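# Copy the reference drawing onto the paper pad with markers

## Task

Reproduce the reference image called 'drawing' on the paper pad, using the markers. The image depicts the entire sheet, and its upper edge matches the pad's long side farthest from the robot. The scrap strip next to the pad does not count toward the result.

## Robot and tools

Robot: two arms, left_arm and right_arm, each with six revolute joints and a two-finger parallel gripper. Both bases sit at table level. In the scene frame left_arm's base is at (-0.006, +0.341, 0) m and right_arm's at (-0.005, -0.338, 0) m, both facing almost straight along +x.

Scene frame: the origin is on the table surface halfway between the two nominal bases. +x points away from the robot over the table, +y points toward left_arm's side, and +z points up. Image left and right are not the same as the arm names. Reported gripper positions (end_effector_position, metres) and orientations (end_effector_quat_wxyz) use this frame and may be off by a few centimetres, more when reaching far. The reported point lies between the finger pads, roughly 1 cm behind the tips. The fingers extend along the gripper's +z axis and close along its y axis.

The 14-number row (used by execute_actions and move): one flat list covering both arms. The first 7 numbers belong to left_arm and the last 7 to right_arm. Within each arm the order is: wrist pitch, wrist roll, shoulder, wrist yaw, elbow, waist, then gripper opening. Joint entries are offsets, not poses. They are measured from the 'Joint targets' line as it stood when the action (or move) began, not from the previous row, so sending the same offset twice moves the joint twice. Each joint entry lies in [-1, 1] and is scaled into radians: 1.0 equals 1.202 rad for waist, 1.258 for shoulder, 1.3 for elbow, 2.073 for wrist pitch, and 2.022 for wrist yaw and wrist roll. The opening entry is absolute: +1 fully open, -1 closed; mid values set the finger gap on the grip_measured scale. Sending 0 to a joint keeps it at its target, but 0 for the opening is a real half-open command, so repeat the current opening to leave a gripper alone.

Joint ranges (rad): waist -2.618 to 3.054, shoulder 0.000 to 3.142, elbow 0.000 to 3.142, wrist pitch -1.571 to 1.571, wrist yaw -1.571 to 1.571, wrist roll -2.094 to 2.094. A request pushing any joint more than 0.059 rad beyond its range makes the whole action rejected for both arms; real stops may differ by up to 0.059 rad. 'joint sent to its limit' means a joint was clipped at its end.

execute_actions(actions, cameras): actions is a list of up to 15 actions; each action is a table of up to 15 rows, one row per 1/30 s step, and the last row repeats until 15 steps are filled (0.5 s per action). An empty list just returns state and images. cameras picks images: omitted/null/["all"] gives all, [] gives none; valid names are cam_high, cam_low, cam_above, cam_left_wrist, cam_right_wrist (each 672x504).

move(target, speed, blend, opening_speed, blocking, cameras): drives all joints together toward target, given as one 14-number row or a list of up to 15 rows. Every row's offsets count from the same starting Joint targets. speed is the top rad/s of the joint with the longest travel, 0.01 to 2, default 0.5 (one value or one per target). blend (rad) rounds corners between listed targets. opening_speed (0.2 or more, scale units per second) ramps the fingers gradually; use a low value when closing on something delicate. blocking=false returns after about 0.5 s while motion continues. Paths take at least 0.5 s, get cut short beyond 10 s, and ignore obstacles and the other arm. The result adds a 'move:' line: done, off_target, moving, held or fault, plus any joint more than 0.035 rad from its target. done does not prove contact or absence of contact.

wait(seconds 0 to 10): lets time pass while commands hold. stop(): brakes a running move. zoom_image(camera, region=[x0,y0,x1,y1] in pixels, max 504x504): enlarges part of that camera's newest image. show_instructions(): shows the reference image. read_manual(section="licences"): licence text only. finished_scene(scene=1): ends the scene irreversibly; do it only once the drawing is complete.

Result lines: Joint positions and Joint velocities list each arm's joints in the row order above (rad, rad/s) followed by finger-pad gap (m; 0.094 fully open). Joint targets is the base for your next offsets. grip_measured is the finger opening on the command scale; grip_effort_nm is gripper motor effort (negative closing) and is not a pad force. Joint torques follow the same order; entries 3, 5 and 6 wrap at ±28 N m. 'joint command not followed' means the clearance check altered some steps. Execute_actions results also list sampled joint positions per step.

Motion limits: each joint's target can lead its measured angle only by a fixed amount per step (waist 0.202, shoulder 0.258, elbow 0.3, wrist pitch 0.573, wrist yaw/roll 0.522 rad), and targets that would place the gripper over 200 mm from its current spot are scaled back. Big offsets may need several actions.

Gripping a marker: close well below the grip_measured reading at first contact to hold firmly; open clearly above grip_measured to release. Drawing needs light pen contact: approach the paper slowly and avoid driving far below the surface, since deeper targets press harder and fast contact hits harder.

Avoid: knocking markers or paper off the table (failure), leaving anything off the table, dropping or flinging items, slamming the arms into each other (can end the scene) or into the table, and holding stretched or strained poses long, which heats motors (MOTOR HOT at 75 °C, arm folds away at 90 °C). If an arm is pressing on something, command its targets back past its measured positions.

Each tool is called after "Call:" as a command line: name --argument value for each argument, lists and objects as JSON in quotes; but a table of rows of numbers goes row by row, as --pt "numbers of a row", without its own name.

Reference images:

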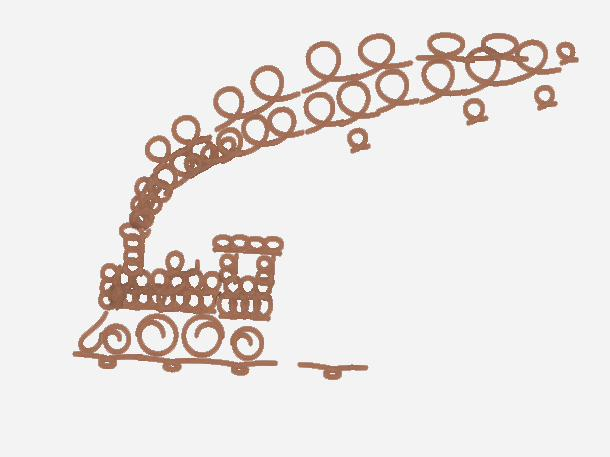

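## Session

Call:
execute_actions --actions '[]'

Call:
show_instructions

Scene clock: 0.00 s.
left_arm: end_effector_position=(+0.3923, +0.3348, +0.1109) grip_measured=+1.000 grip_effort_nm=n/a end_effector_quat_wxyz=(+0.619, -0.006, +0.785, +0.003) | right_arm: end_effector_position=(+0.3926, -0.3962, +0.1309) grip_measured=+1.000 grip_effort_nm=n/a end_effector_quat_wxyz=(+0.624, +0.073, +0.770, -0.109)
Joint names: [wrist pitch, wrist roll, shoulder, wrist yaw, elbow, waist]
Joint positions: left_arm=[1.014 -0.014 1.582 -0.052 0.332 -0.05 0.094] | right_arm=[0.967 -0.036 1.532 0.21 0.362 -0.038 0.094]
Joint velocities: within noise
Joint torques (N m): no reading
Heat: left arm: 34 °C; right arm: 34 °C.
Joint targets: left_arm=[1.021 -0.014 1.574 -0.052 0.340 -0.050] | right_arm=[0.979 -0.036 1.522 0.211 0.373 -0.038]
Tool commands: left_gripper/opening=+1.0 right_gripper/opening=+1.0

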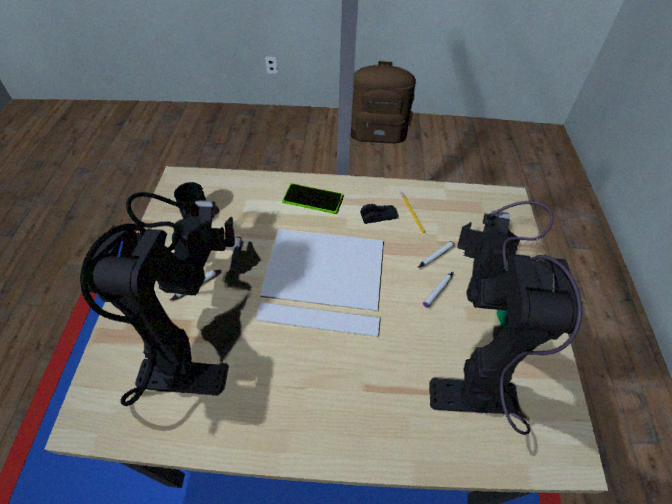

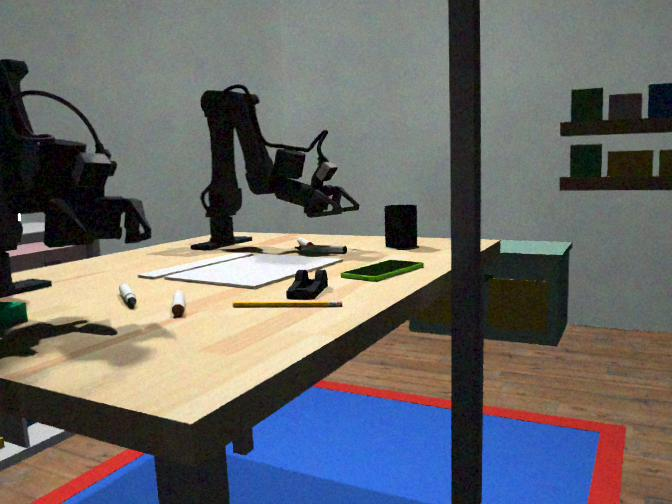

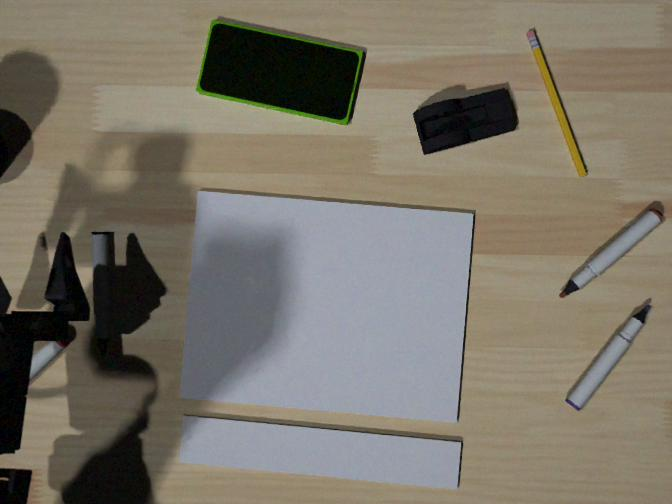

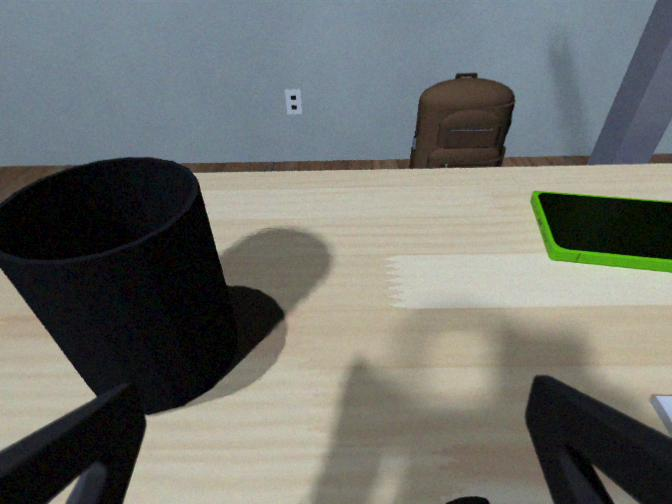

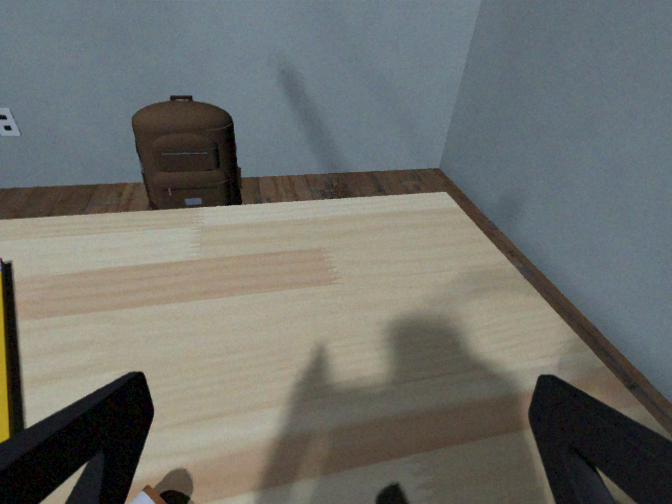

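Reference images for this scene: drawing.

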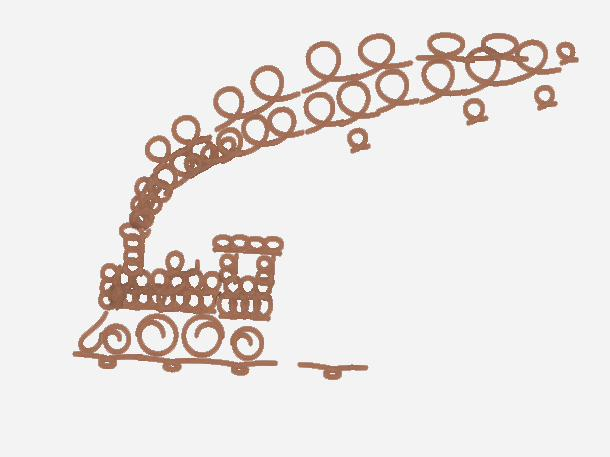

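Call:
zoom_image --camera "cam_above" --region '[500, 180, 672, 420]'

Call:
zoom_image --camera "cam_above" --region '[0, 200, 180, 400]'

Call:
zoom_image --camera "cam_high" --region '[160, 170, 400, 350]'

Call:
zoom_image --camera "cam_high" --region '[380, 180, 500, 320]'

Scaled by 2.100 from the camera's 672x504 image, which has a finer 960x720 frame.

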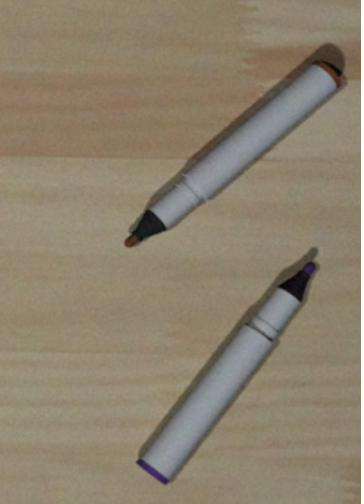

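Scaled by 2.520 from the camera's 672x504 image, which has a finer 960x720 frame.

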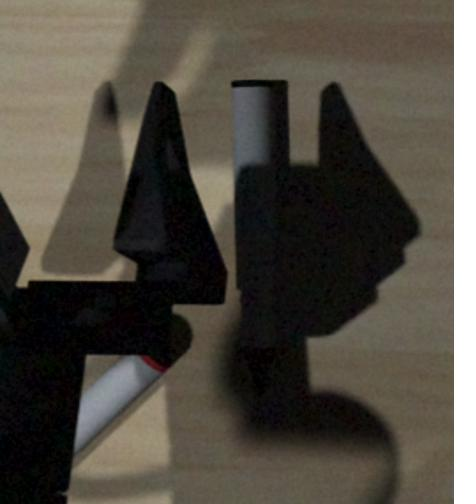

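Scaled by 2.100 from the camera's 672x504 image, which has a finer 960x720 frame.

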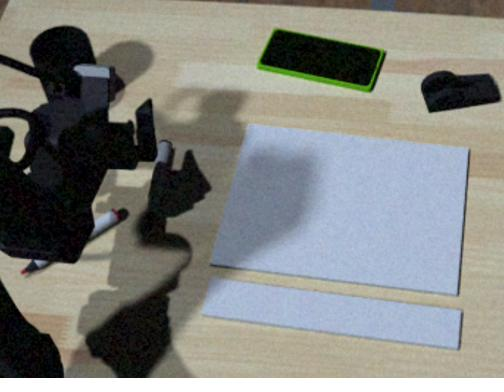

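Scaled by 3.600 from the camera's 672x504 image, which has a finer 960x720 frame.

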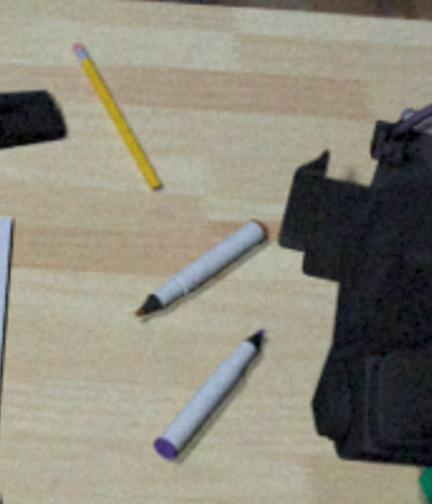

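Call:
move --target '[0,0,0,0,0,0,1, -0.612,0.25,0.248,-0.104,0.68,0.0815,1]' --speed 0.7 --cameras '["cam_above"]'

Scene clock: 9.17 s.
left_arm: end_effector_position=(+0.3923, +0.3348, +0.1109) grip_measured=+1.000 grip_effort_nm=-0.002 end_effector_quat_wxyz=(+0.619, -0.006, +0.785, +0.003) | right_arm: end_effector_position=(+0.4739, -0.3202, +0.0903) grip_measured=+1.000 grip_effort_nm=-0.002 end_effector_quat_wxyz=(+0.324, +0.201, +0.921, +0.081)
Joint names: [wrist pitch, wrist roll, shoulder, wrist yaw, elbow, waist]
Joint positions: left_arm=[1.014 -0.014 1.582 -0.052 0.332 -0.05 0.094] | right_arm=[-0.284 0.465 1.829 0.005 1.223 0.054 0.094]
Joint velocities: within noise
Joint torques (N m): left_arm=[1.7 0.02 -6.58 -0.04 5.3 -0.06] | right_arm=[1.2 0.05 -6.86 -0.03 9.44 0.47]
Heat: left arm: 34 °C; right arm: 36 °C.
Joint targets: left_arm=[1.021 -0.014 1.574 -0.052 0.340 -0.050] | right_arm=[-0.289 0.469 1.834 0.000 1.257 0.060]
move: done
Images, in order (width x height): cam_above 672x504.

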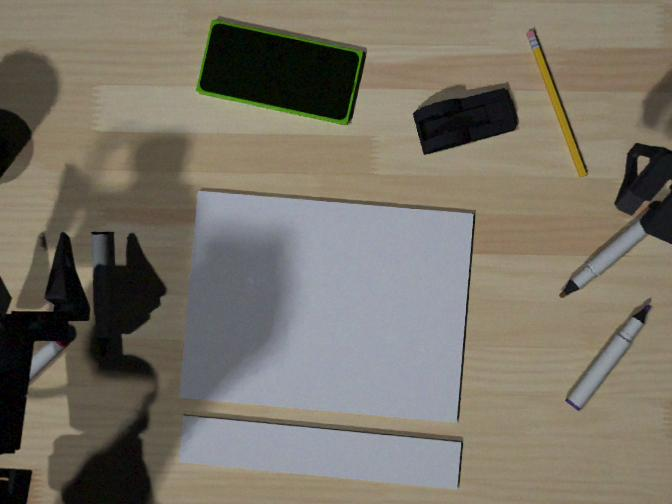

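Call:
move --target '[0,0,0,0,0,0,1, -0.613,0.251,0.248,0,0.706,0.0815,1]' --speed 0.7

Scene clock: 12.33 s.
left_arm: end_effector_position=(+0.3923, +0.3348, +0.1109) grip_measured=+1.000 grip_effort_nm=-0.002 end_effector_quat_wxyz=(+0.619, -0.006, +0.785, +0.003) | right_arm: end_effector_position=(+0.4049, -0.2817, +0.1535) grip_measured=+1.000 grip_effort_nm=-0.002 end_effector_quat_wxyz=(+0.012, +0.405, +0.914, +0.007)
Joint names: [wrist pitch, wrist roll, shoulder, wrist yaw, elbow, waist]
Joint positions: left_arm=[1.014 -0.014 1.582 -0.052 0.332 -0.05 0.094] | right_arm=[-1.546 0.971 2.14 0.001 2.143 0.152 0.094]
Joint velocities: within noise
Joint torques (N m): left_arm=[1.65 0.05 -6.34 -0.03 5.24 -0.02] | right_arm=[0.24 0.06 -8.16 0 8.29 0.49]
Heat: left arm: 35 °C; right arm: 36 °C.
Joint targets: left_arm=[1.021 -0.014 1.574 -0.052 0.340 -0.050] | right_arm=[-1.560 0.977 2.146 0.000 2.175 0.158]
move: done

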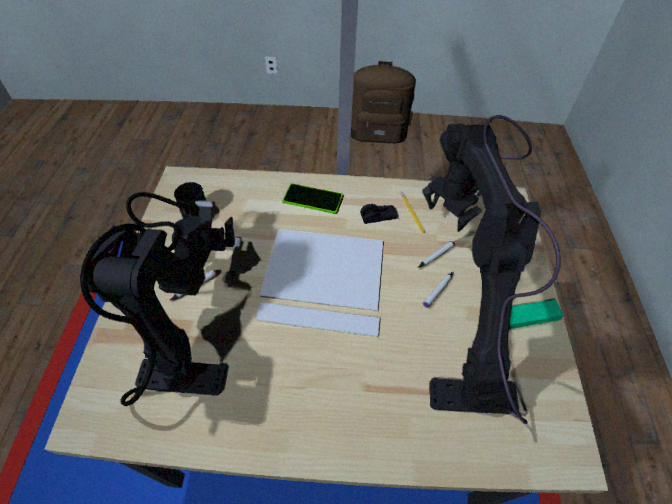

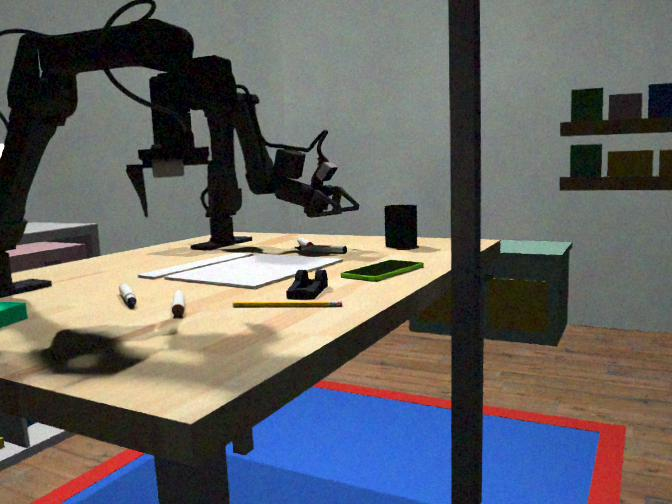

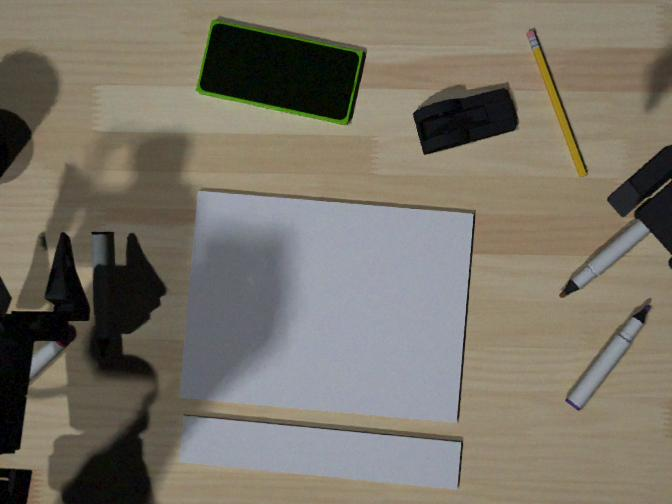

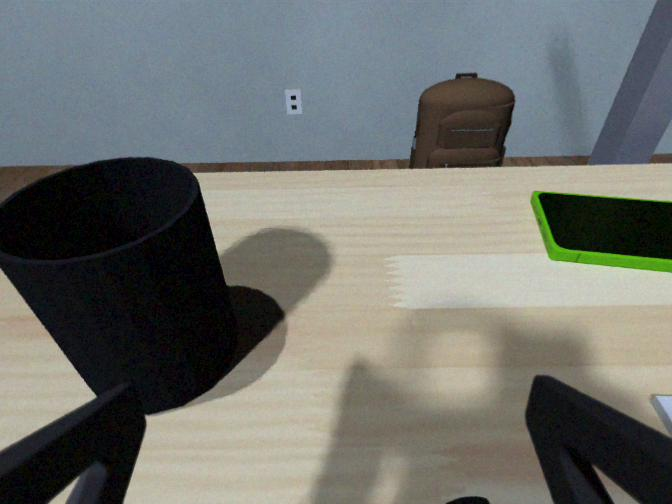

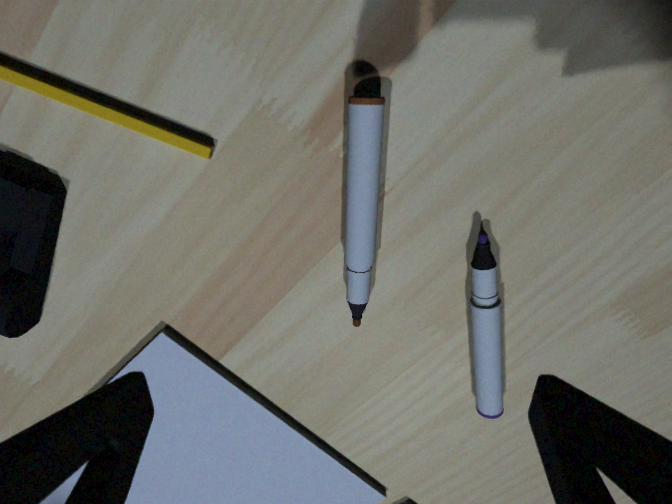

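Call:
move --target '[0,0,0,0,0,0,1, 0.204,0.0242,-0.0564,0,-0.4015,0.0266,0.1]' --speed 0.5 --cameras '["cam_above","cam_right_wrist"]'

Scene clock: 16.37 s.
left_arm: end_effector_position=(+0.3923, +0.3348, +0.1109) grip_measured=+1.000 grip_effort_nm=-0.002 end_effector_quat_wxyz=(+0.619, -0.006, +0.785, +0.003) | right_arm: end_effector_position=(+0.3826, -0.2720, +0.0422) grip_measured=+0.102 grip_effort_nm=-0.085 end_effector_quat_wxyz=(-0.015, +0.413, +0.911, -0.011)
Joint names: [wrist pitch, wrist roll, shoulder, wrist yaw, elbow, waist]
Joint positions: left_arm=[1.014 -0.014 1.582 -0.052 0.332 -0.05 0.094] | right_arm=[-1.152 1.019 2.114 0.001 1.658 0.184 0.052]
Joint velocities: within noise
Joint torques (N m): left_arm=[1.68 0.03 -6.34 -0.05 5.23 -0.25] | right_arm=[0.41 0.06 -11.48 0 4.98 0.49]
Heat: left arm: 35 °C; right arm: 37 °C.
Joint targets: left_arm=[1.021 -0.014 1.574 -0.052 0.340 -0.050] | right_arm=[-1.137 1.026 2.075 0.000 1.653 0.190]
move: off_target (right_arm); right_arm: the shoulder is farthest, 0.039 rad from its target
Images, in order (width x height): cam_above 672x504, cam_right_wrist 672x504.

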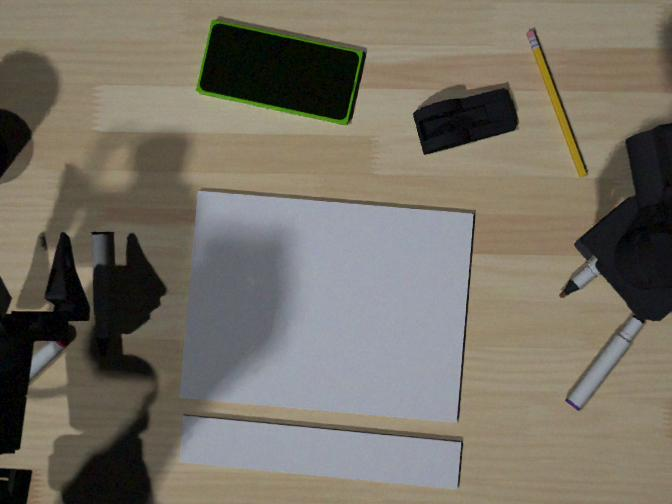

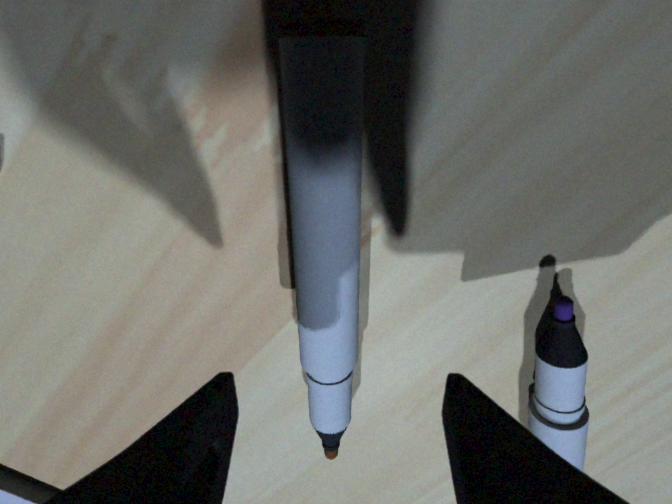

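Call:
move --target '[0,0,0,0,0,0,1, 0.0653,0.0025,-0.0223,0,-0.0969,0.0116,0.1]' --speed 0.3 --cameras '["cam_right_wrist"]'

Scene clock: 21.60 s.
left_arm: end_effector_position=(+0.3923, +0.3348, +0.1109) grip_measured=+1.000 grip_effort_nm=-0.002 end_effector_quat_wxyz=(+0.619, -0.006, +0.785, +0.003) | right_arm: end_effector_position=(+0.3786, -0.2672, +0.0225) grip_measured=+0.102 grip_effort_nm=-0.085 end_effector_quat_wxyz=(+0.001, +0.409, +0.912, +0.000)
Joint names: [wrist pitch, wrist roll, shoulder, wrist yaw, elbow, waist]
Joint positions: left_arm=[1.014 -0.014 1.582 -0.052 0.332 -0.05 0.094] | right_arm=[-1.017 1.025 2.085 0.001 1.533 0.198 0.052]
Joint velocities: within noise
Joint torques (N m): left_arm=[1.65 0.06 -6.34 -0.02 5.09 -0.1] | right_arm=[0.47 0.07 -11.18 0 4.79 0.5]
Heat: left arm: 36 °C; right arm: 38 °C.
Joint targets: left_arm=[1.021 -0.014 1.574 -0.052 0.340 -0.050] | right_arm=[-1.002 1.031 2.047 0.000 1.527 0.204]
move: off_target (right_arm); right_arm: the shoulder is farthest, 0.039 rad from its target
Images, in order (width x height): cam_right_wrist 672x504.

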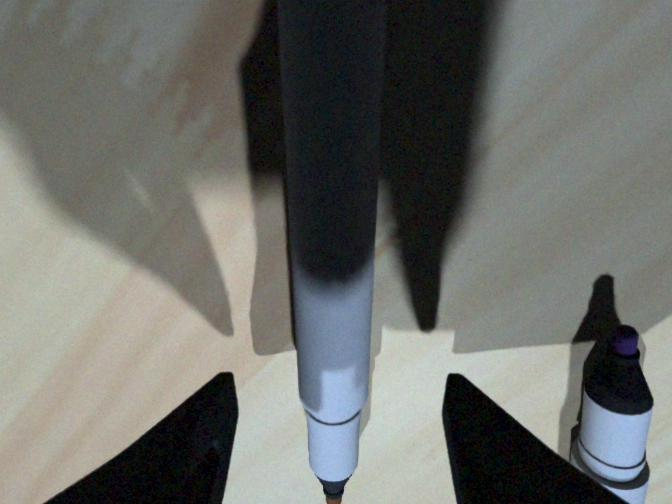

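Call:
move --target '[0,0,0,0,0,0,1, 0.013,0,0.0429,0,-0.0131,0,0.1]' --speed 0.1 --cameras '["cam_right_wrist"]'

Scene clock: 23.07 s.
left_arm: end_effector_position=(+0.3923, +0.3348, +0.1109) grip_measured=+1.000 grip_effort_nm=-0.002 end_effector_quat_wxyz=(+0.619, -0.006, +0.785, +0.003) | right_arm: end_effector_position=(+0.3788, -0.2672, +0.0148) grip_measured=+0.102 grip_effort_nm=-0.090 end_effector_quat_wxyz=(+0.001, +0.409, +0.912, +0.000)
Joint names: [wrist pitch, wrist roll, shoulder, wrist yaw, elbow, waist]
Joint positions: left_arm=[1.014 -0.014 1.582 -0.052 0.332 -0.05 0.094] | right_arm=[-0.99 1.025 2.096 0.001 1.517 0.198 0.052]
Joint velocities: within noise
Joint torques (N m): left_arm=[1.69 0.08 -6.15 -0.01 5.11 0.02] | right_arm=[0.47 0.06 -7.92 0.01 4.7 0.51]
Heat: left arm: 36 °C; right arm: 38 °C.
Joint targets: left_arm=[1.021 -0.014 1.574 -0.052 0.340 -0.050] | right_arm=[-0.975 1.031 2.101 0.000 1.510 0.204]
move: done
Images, in order (width x height): cam_right_wrist 672x504.

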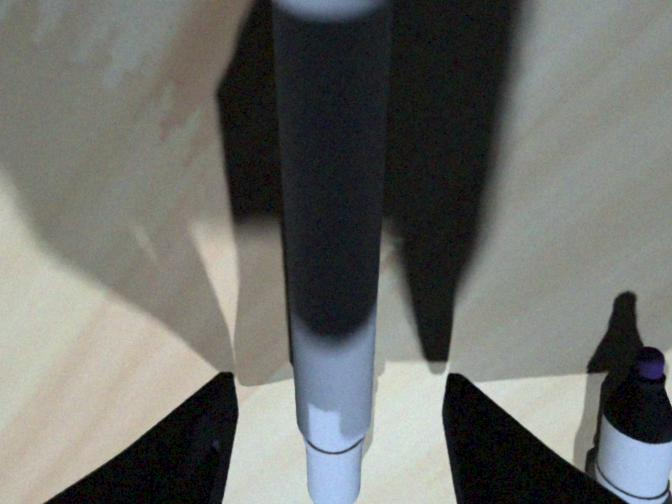

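Call:
move --target '[0,0,0,0,0,0,1, 0,0,0,0,0,0,-0.75]' --opening_speed 0.25 --cameras '["cam_right_wrist"]'

Scene clock: 27.00 s.
left_arm: end_effector_position=(+0.3923, +0.3348, +0.1109) grip_measured=+1.000 grip_effort_nm=-0.007 end_effector_quat_wxyz=(+0.619, -0.006, +0.785, +0.003) | right_arm: end_effector_position=(+0.3791, -0.2671, +0.0148) grip_measured=-0.667 grip_effort_nm=-1.023 end_effector_quat_wxyz=(+0.001, +0.409, +0.912, +0.001)
Joint names: [wrist pitch, wrist roll, shoulder, wrist yaw, elbow, waist]
Joint positions: left_arm=[1.014 -0.014 1.582 -0.052 0.332 -0.05 0.094] | right_arm=[-0.989 1.025 2.096 0.001 1.517 0.198 0.016]
Joint velocities: within noise
Joint torques (N m): left_arm=[1.68 0.02 -6.5 -0.05 5.26 -0.09] | right_arm=[0.46 0.06 -7.9 0.01 4.71 0.51]
Heat: left arm: 36 °C; right arm: 38 °C.
Joint targets: left_arm=[1.021 -0.014 1.574 -0.052 0.340 -0.050] | right_arm=[-0.975 1.031 2.101 0.000 1.510 0.204]
move: done
Images, in order (width x height): cam_right_wrist 672x504.

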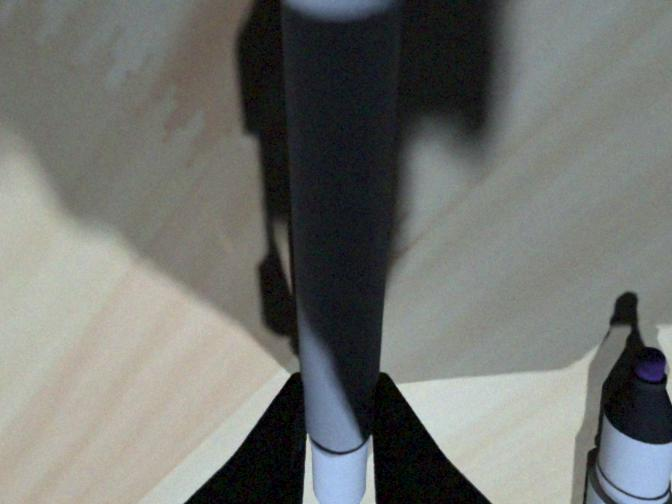

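Call:
move --pt "-0.1 0 -0.18 0 -0.01 0.08 1 -0.198 0 -0.053 0 0.285 0 -0.75" --pt "-0.2 0 -0.36 0 -0.02 0.17 1 0.224 -0.263 -0.3585 0 -0.238 0.246 -0.75" --pt "-0.348 0 -0.615 0 -0.031 0.291 1 0.83 -0.51 -0.454 0 -0.7954 0.6755 -0.75" --speed '[0.3,0.6,0.6]' --blend '[0.08,0.15,0]'

Scene clock: 37.20 s.
left_arm: end_effector_position=(+0.3016, +0.4479, +0.1942) grip_measured=+1.000 grip_effort_nm=-0.002 end_effector_quat_wxyz=(+0.621, -0.139, +0.763, +0.111) | right_arm: end_effector_position=(+0.2210, +0.0133, +0.1076) grip_measured=-0.669 grip_effort_nm=-1.028 end_effector_quat_wxyz=(+0.498, -0.391, +0.724, +0.274)
Joint names: [wrist pitch, wrist roll, shoulder, wrist yaw, elbow, waist]
Joint positions: left_arm=[0.303 -0.014 0.818 -0.052 0.311 0.294 0.094] | right_arm=[0.714 0.007 1.557 -0.001 0.481 1.013 0.016]
Joint velocities: within noise
Joint torques (N m): left_arm=[1.56 0.02 -3.11 -0.05 5.96 0.53] | right_arm=[1.87 -0.06 -6.48 0.02 4.83 0.2]
Heat: left arm: 37 °C; right arm: 38 °C.
Joint targets: left_arm=[0.299 -0.014 0.800 -0.052 0.300 0.300] | right_arm=[0.745 0.000 1.530 0.000 0.476 1.016]
move: done

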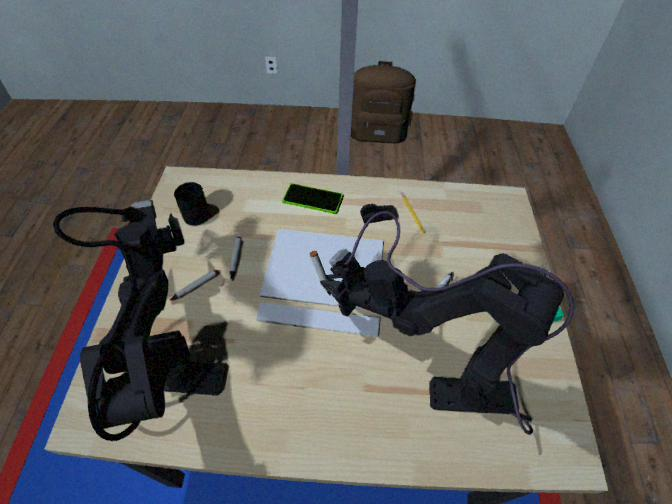

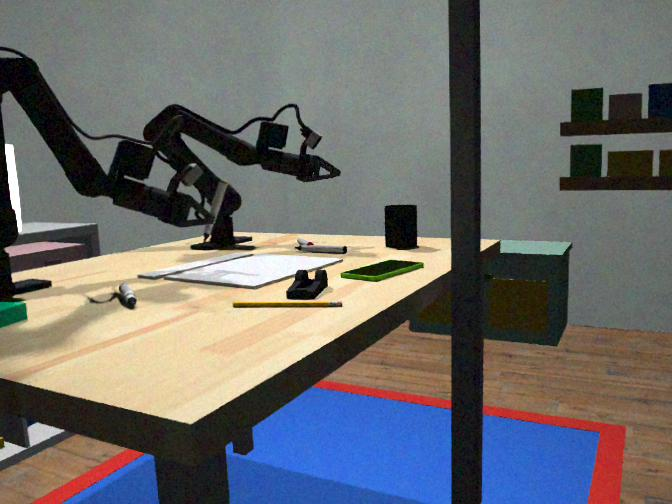

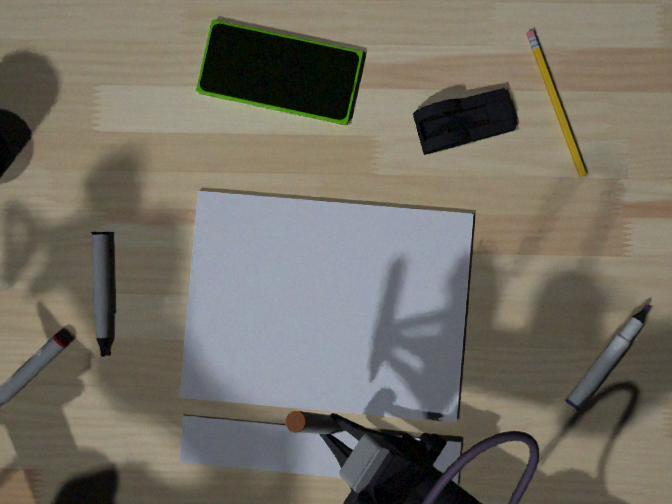

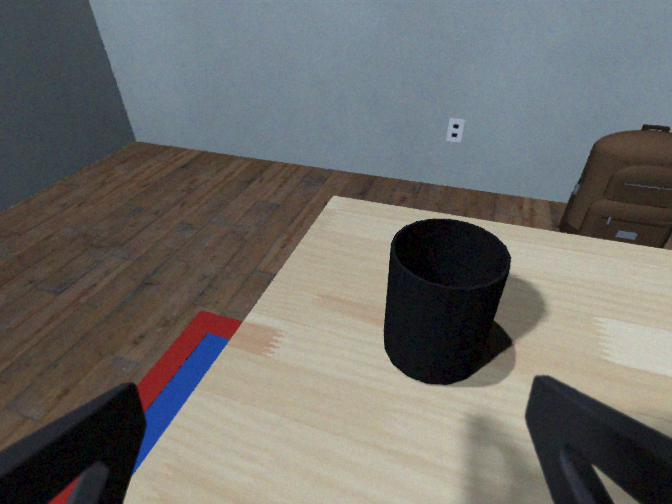

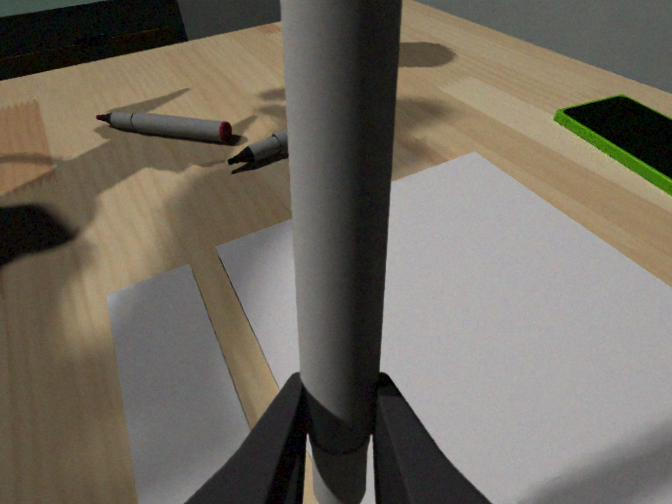

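Call:
move --target '[0,0,0,0,0,0,1, 0.122,0,0.1693,0,-0.0562,0.0574,-0.75]' --speed 0.3 --cameras '["cam_above","cam_low","cam_right_wrist"]'

Scene clock: 40.27 s.
left_arm: end_effector_position=(+0.3016, +0.4479, +0.1941) grip_measured=+1.000 grip_effort_nm=-0.002 end_effector_quat_wxyz=(+0.621, -0.139, +0.763, +0.111) | right_arm: end_effector_position=(+0.1948, +0.0226, +0.0658) grip_measured=-0.669 grip_effort_nm=-1.033 end_effector_quat_wxyz=(+0.487, -0.415, +0.712, +0.289)
Joint names: [wrist pitch, wrist roll, shoulder, wrist yaw, elbow, waist]
Joint positions: left_arm=[0.303 -0.014 0.818 -0.052 0.311 0.294 0.094] | right_arm=[0.967 0.006 1.741 -0.001 0.407 1.079 0.016]
Joint velocities: within noise
Joint torques (N m): left_arm=[1.58 0.04 -3.06 -0.02 5.86 0.46] | right_arm=[1.92 -0.08 -4.64 0.01 3.69 0.5]
Heat: left arm: 37 °C; right arm: 38 °C.
Joint targets: left_arm=[0.299 -0.014 0.800 -0.052 0.300 0.300] | right_arm=[0.998 0.000 1.743 0.000 0.403 1.085]
move: done
Images, in order (width x height): cam_low 672x504, cam_above 672x504, cam_right_wrist 672x504.

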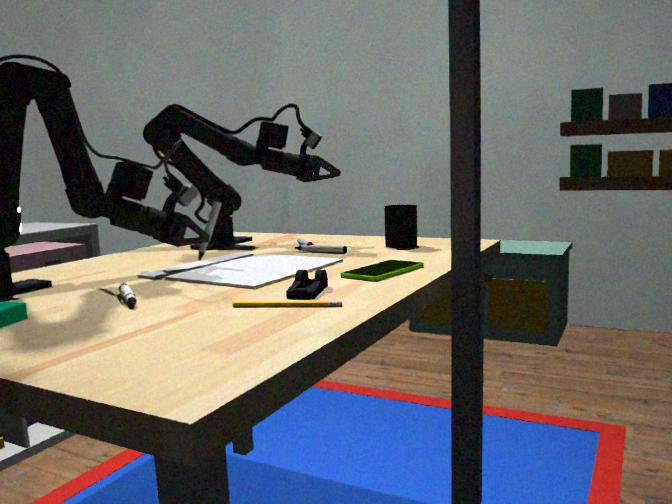

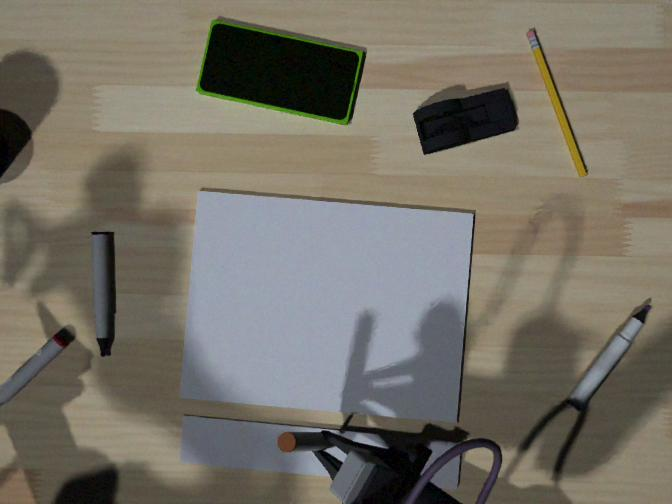

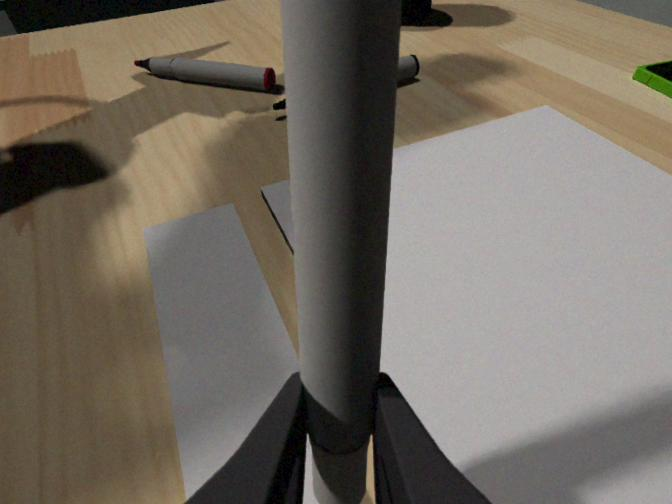

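Call:
move --target '[0,0,0,0,0,0,1, 0,0,0.0107,0,0,0,-0.75]' --speed 0.1 --cameras '["cam_low"]'

Call:
zoom_image --camera "cam_low" --region '[130, 190, 300, 310]'

Scene clock: 41.63 s.
left_arm: end_effector_position=(+0.3016, +0.4479, +0.1941) grip_measured=+1.000 grip_effort_nm=0.002 end_effector_quat_wxyz=(+0.621, -0.139, +0.763, +0.111) | right_arm: end_effector_position=(+0.1946, +0.0222, +0.0619) grip_measured=-0.669 grip_effort_nm=-1.033 end_effector_quat_wxyz=(+0.484, -0.417, +0.714, +0.287)
Joint names: [wrist pitch, wrist roll, shoulder, wrist yaw, elbow, waist]
Joint positions: left_arm=[0.303 -0.014 0.818 -0.052 0.311 0.294 0.094] | right_arm=[0.969 0.006 1.752 -0.001 0.407 1.079 0.016]
Joint velocities: within noise
Joint torques (N m): left_arm=[1.58 0.05 -3.02 -0.03 5.97 0.32] | right_arm=[1.89 -0.07 -4.52 0.02 3.62 0.51]
Heat: left arm: 37 °C; right arm: 38 °C.
Joint targets: left_arm=[0.299 -0.014 0.800 -0.052 0.300 0.300] | right_arm=[0.998 0.000 1.756 0.000 0.403 1.085]
move: done
Images, in order (width x height): cam_low 672x504.

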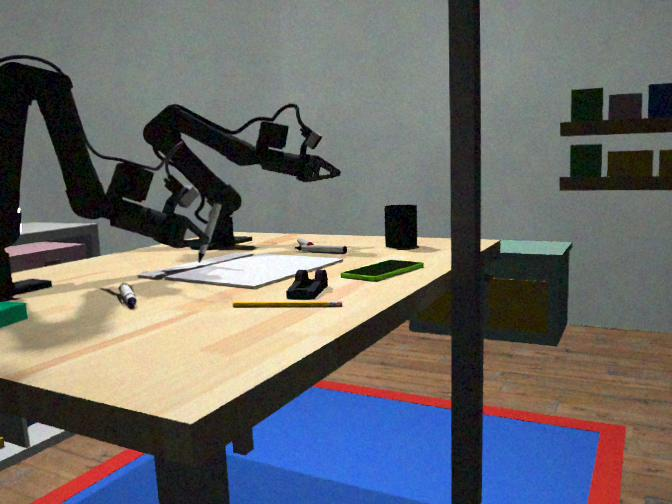

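Scaled by 2.965 from the camera's 672x504 image, which has a finer 960x720 frame.

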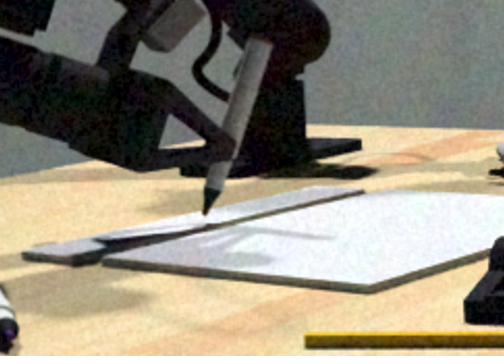

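Call:
move --target '[0,0,0,0,0,0,1, 0,0,0.0107,0,0,0,-0.75]' --speed 0.1 --cameras '["cam_low"]'

Call:
zoom_image --camera "cam_low" --region '[160, 220, 250, 290]'

Scene clock: 46.83 s.
left_arm: end_effector_position=(+0.3016, +0.4479, +0.1941) grip_measured=+1.000 grip_effort_nm=-0.002 end_effector_quat_wxyz=(+0.621, -0.139, +0.763, +0.111) | right_arm: end_effector_position=(+0.1943, +0.0216, +0.0570) grip_measured=-0.669 grip_effort_nm=-1.033 end_effector_quat_wxyz=(+0.480, -0.418, +0.717, +0.284)
Joint names: [wrist pitch, wrist roll, shoulder, wrist yaw, elbow, waist]
Joint positions: left_arm=[0.303 -0.014 0.818 -0.052 0.311 0.294 0.094] | right_arm=[0.97 0.006 1.765 -0.001 0.407 1.079 0.016]
Joint velocities: within noise
Joint torques (N m): left_arm=[1.59 0.03 -2.96 -0.08 6.01 0.57] | right_arm=[1.88 -0.07 -4.55 0.01 3.55 0.5]
Heat: left arm: 37 °C; right arm: 37 °C.
Joint targets: left_arm=[0.299 -0.014 0.800 -0.052 0.300 0.300] | right_arm=[0.999 0.000 1.770 0.000 0.403 1.085]
move: done
Images, in order (width x height): cam_low 672x504.

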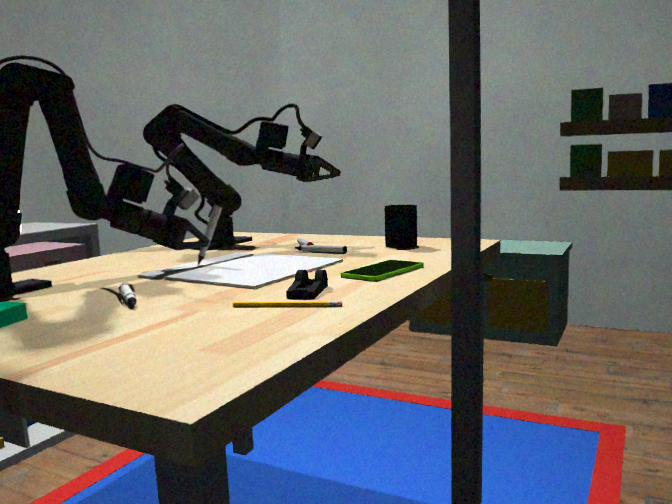

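Scaled by 5.600 from the camera's 672x504 image, which has a finer 960x720 frame.

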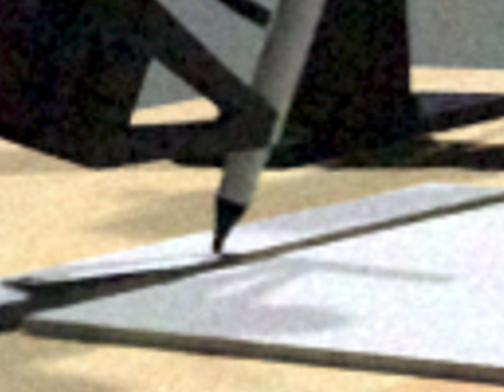

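Call:
move --target '[0,0,0,0,0,0,1, 0,0,0.006,0,0,0,-0.75]' --speed 0.1 --cameras '["cam_low"]'

Call:
zoom_image --camera "cam_low" --region '[160, 220, 250, 290]'

Scene clock: 47.77 s.
left_arm: end_effector_position=(+0.3016, +0.4479, +0.1941) grip_measured=+1.000 grip_effort_nm=-0.007 end_effector_quat_wxyz=(+0.621, -0.139, +0.763, +0.111) | right_arm: end_effector_position=(+0.1944, +0.0219, +0.0565) grip_measured=-0.669 grip_effort_nm=-1.038 end_effector_quat_wxyz=(+0.481, -0.418, +0.716, +0.285)
Joint names: [wrist pitch, wrist roll, shoulder, wrist yaw, elbow, waist]
Joint positions: left_arm=[0.303 -0.014 0.818 -0.052 0.311 0.294 0.094] | right_arm=[0.977 0.006 1.77 -0.001 0.407 1.079 0.016]
Joint velocities: within noise
Joint torques (N m): left_arm=[1.58 0.04 -3.03 -0.06 6.05 0.44] | right_arm=[1.8 -0.07 -4.41 0.02 3.52 0.5]
Heat: left arm: 38 °C; right arm: 38 °C.
Joint targets: left_arm=[0.299 -0.014 0.800 -0.052 0.300 0.300] | right_arm=[0.999 0.000 1.777 0.000 0.403 1.085]
move: done
Images, in order (width x height): cam_low 672x504.

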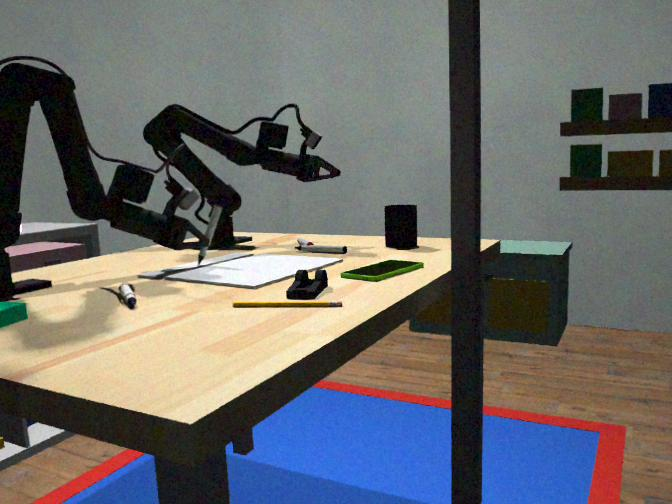

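Scaled by 5.600 from the camera's 672x504 image, which has a finer 960x720 frame.

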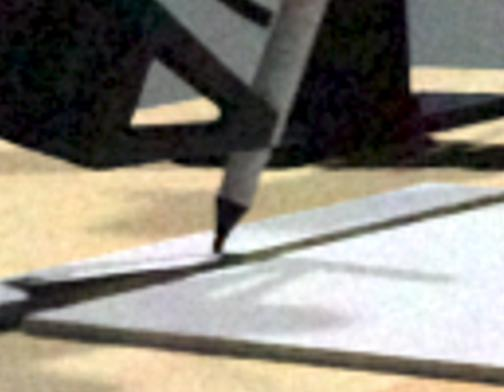

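Call:
move --target '[0,0,0,0,0,0,1, 0,0,0,0,0,0.0674,-0.75]' --speed 0.1 --cameras '["cam_low"]'

Call:
move --target '[0,0,0,0,0,0,1, 0.06,0,0,0,0,-0.05,-0.75]' --speed '[0.2]' --cameras '["cam_low","cam_above"]'

Scene clock: 49.43 s.
left_arm: end_effector_position=(+0.3016, +0.4479, +0.1941) grip_measured=+1.000 grip_effort_nm=-0.007 end_effector_quat_wxyz=(+0.621, -0.139, +0.763, +0.111) | right_arm: end_effector_position=(+0.1647, +0.0369, +0.0566) grip_measured=-0.669 grip_effort_nm=-1.033 end_effector_quat_wxyz=(+0.469, -0.447, +0.699, +0.304)
Joint names: [wrist pitch, wrist roll, shoulder, wrist yaw, elbow, waist]
Joint positions: left_arm=[0.303 -0.014 0.818 -0.052 0.311 0.294 0.094] | right_arm=[0.978 0.006 1.77 0 0.407 1.16 0.016]
Joint velocities: within noise
Joint torques (N m): left_arm=[1.58 0.04 -2.99 -0.03 5.93 0.51] | right_arm=[1.8 -0.06 -4.41 0.01 3.51 0.51]
Heat: left arm: 38 °C; right arm: 38 °C.
Joint targets: left_arm=[0.299 -0.014 0.800 -0.052 0.300 0.300] | right_arm=[0.998 0.000 1.777 0.000 0.403 1.166]
move: done
Images, in order (width x height): cam_low 672x504.

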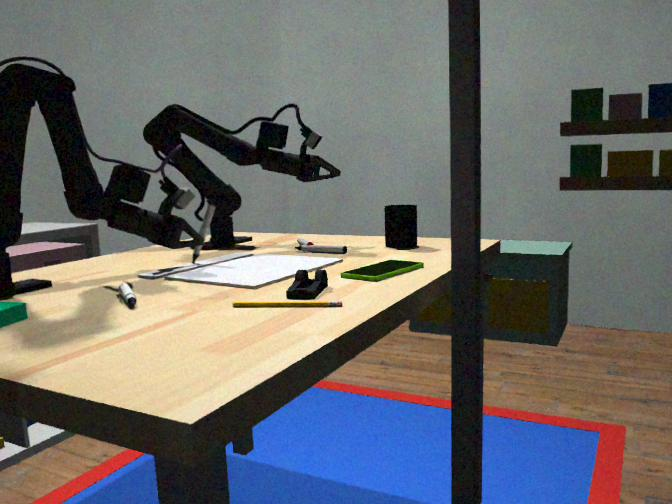

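Scene clock: 50.60 s.
left_arm: end_effector_position=(+0.3016, +0.4479, +0.1941) grip_measured=+1.000 grip_effort_nm=-0.002 end_effector_quat_wxyz=(+0.621, -0.139, +0.763, +0.111) | right_arm: end_effector_position=(+0.1867, +0.0364, +0.0834) grip_measured=-0.669 grip_effort_nm=-1.033 end_effector_quat_wxyz=(+0.515, -0.413, +0.681, +0.317)
Joint names: [wrist pitch, wrist roll, shoulder, wrist yaw, elbow, waist]
Joint positions: left_arm=[0.303 -0.014 0.818 -0.052 0.311 0.294 0.094] | right_arm=[1.091 0.006 1.77 -0.001 0.407 1.112 0.016]
Joint velocities: within noise
Joint torques (N m): left_arm=[1.59 0.05 -3.04 -0.04 6.08 0.39] | right_arm=[1.94 -0.06 -4.45 0.01 3.55 -0.51]
Heat: left arm: 38 °C; right arm: 38 °C.
Joint targets: left_arm=[0.299 -0.014 0.800 -0.052 0.300 0.300] | right_arm=[1.123 0.000 1.777 0.000 0.403 1.106]
move: done
Images, in order (width x height): cam_low 672x504, cam_above 672x504.

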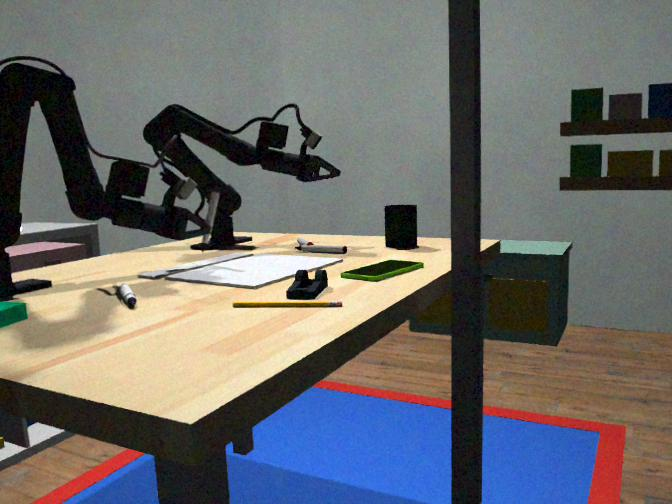

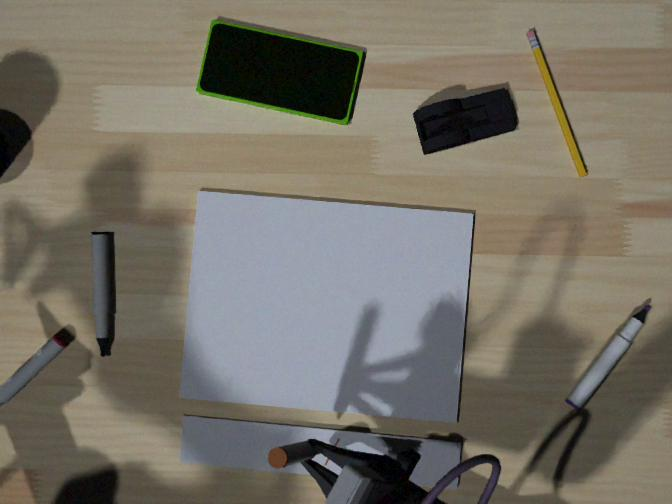

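Call:
zoom_image --camera "cam_above" --region '[270, 400, 400, 495]'

Scaled by 3.877 from the camera's 672x504 image, which has a finer 960x720 frame.

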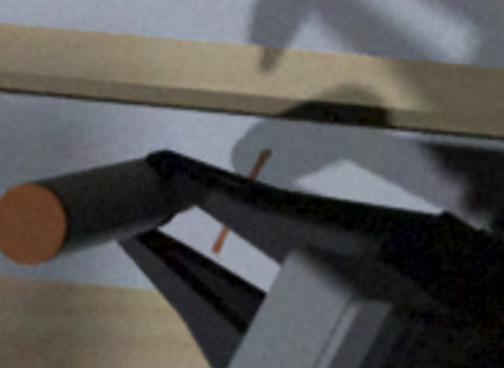

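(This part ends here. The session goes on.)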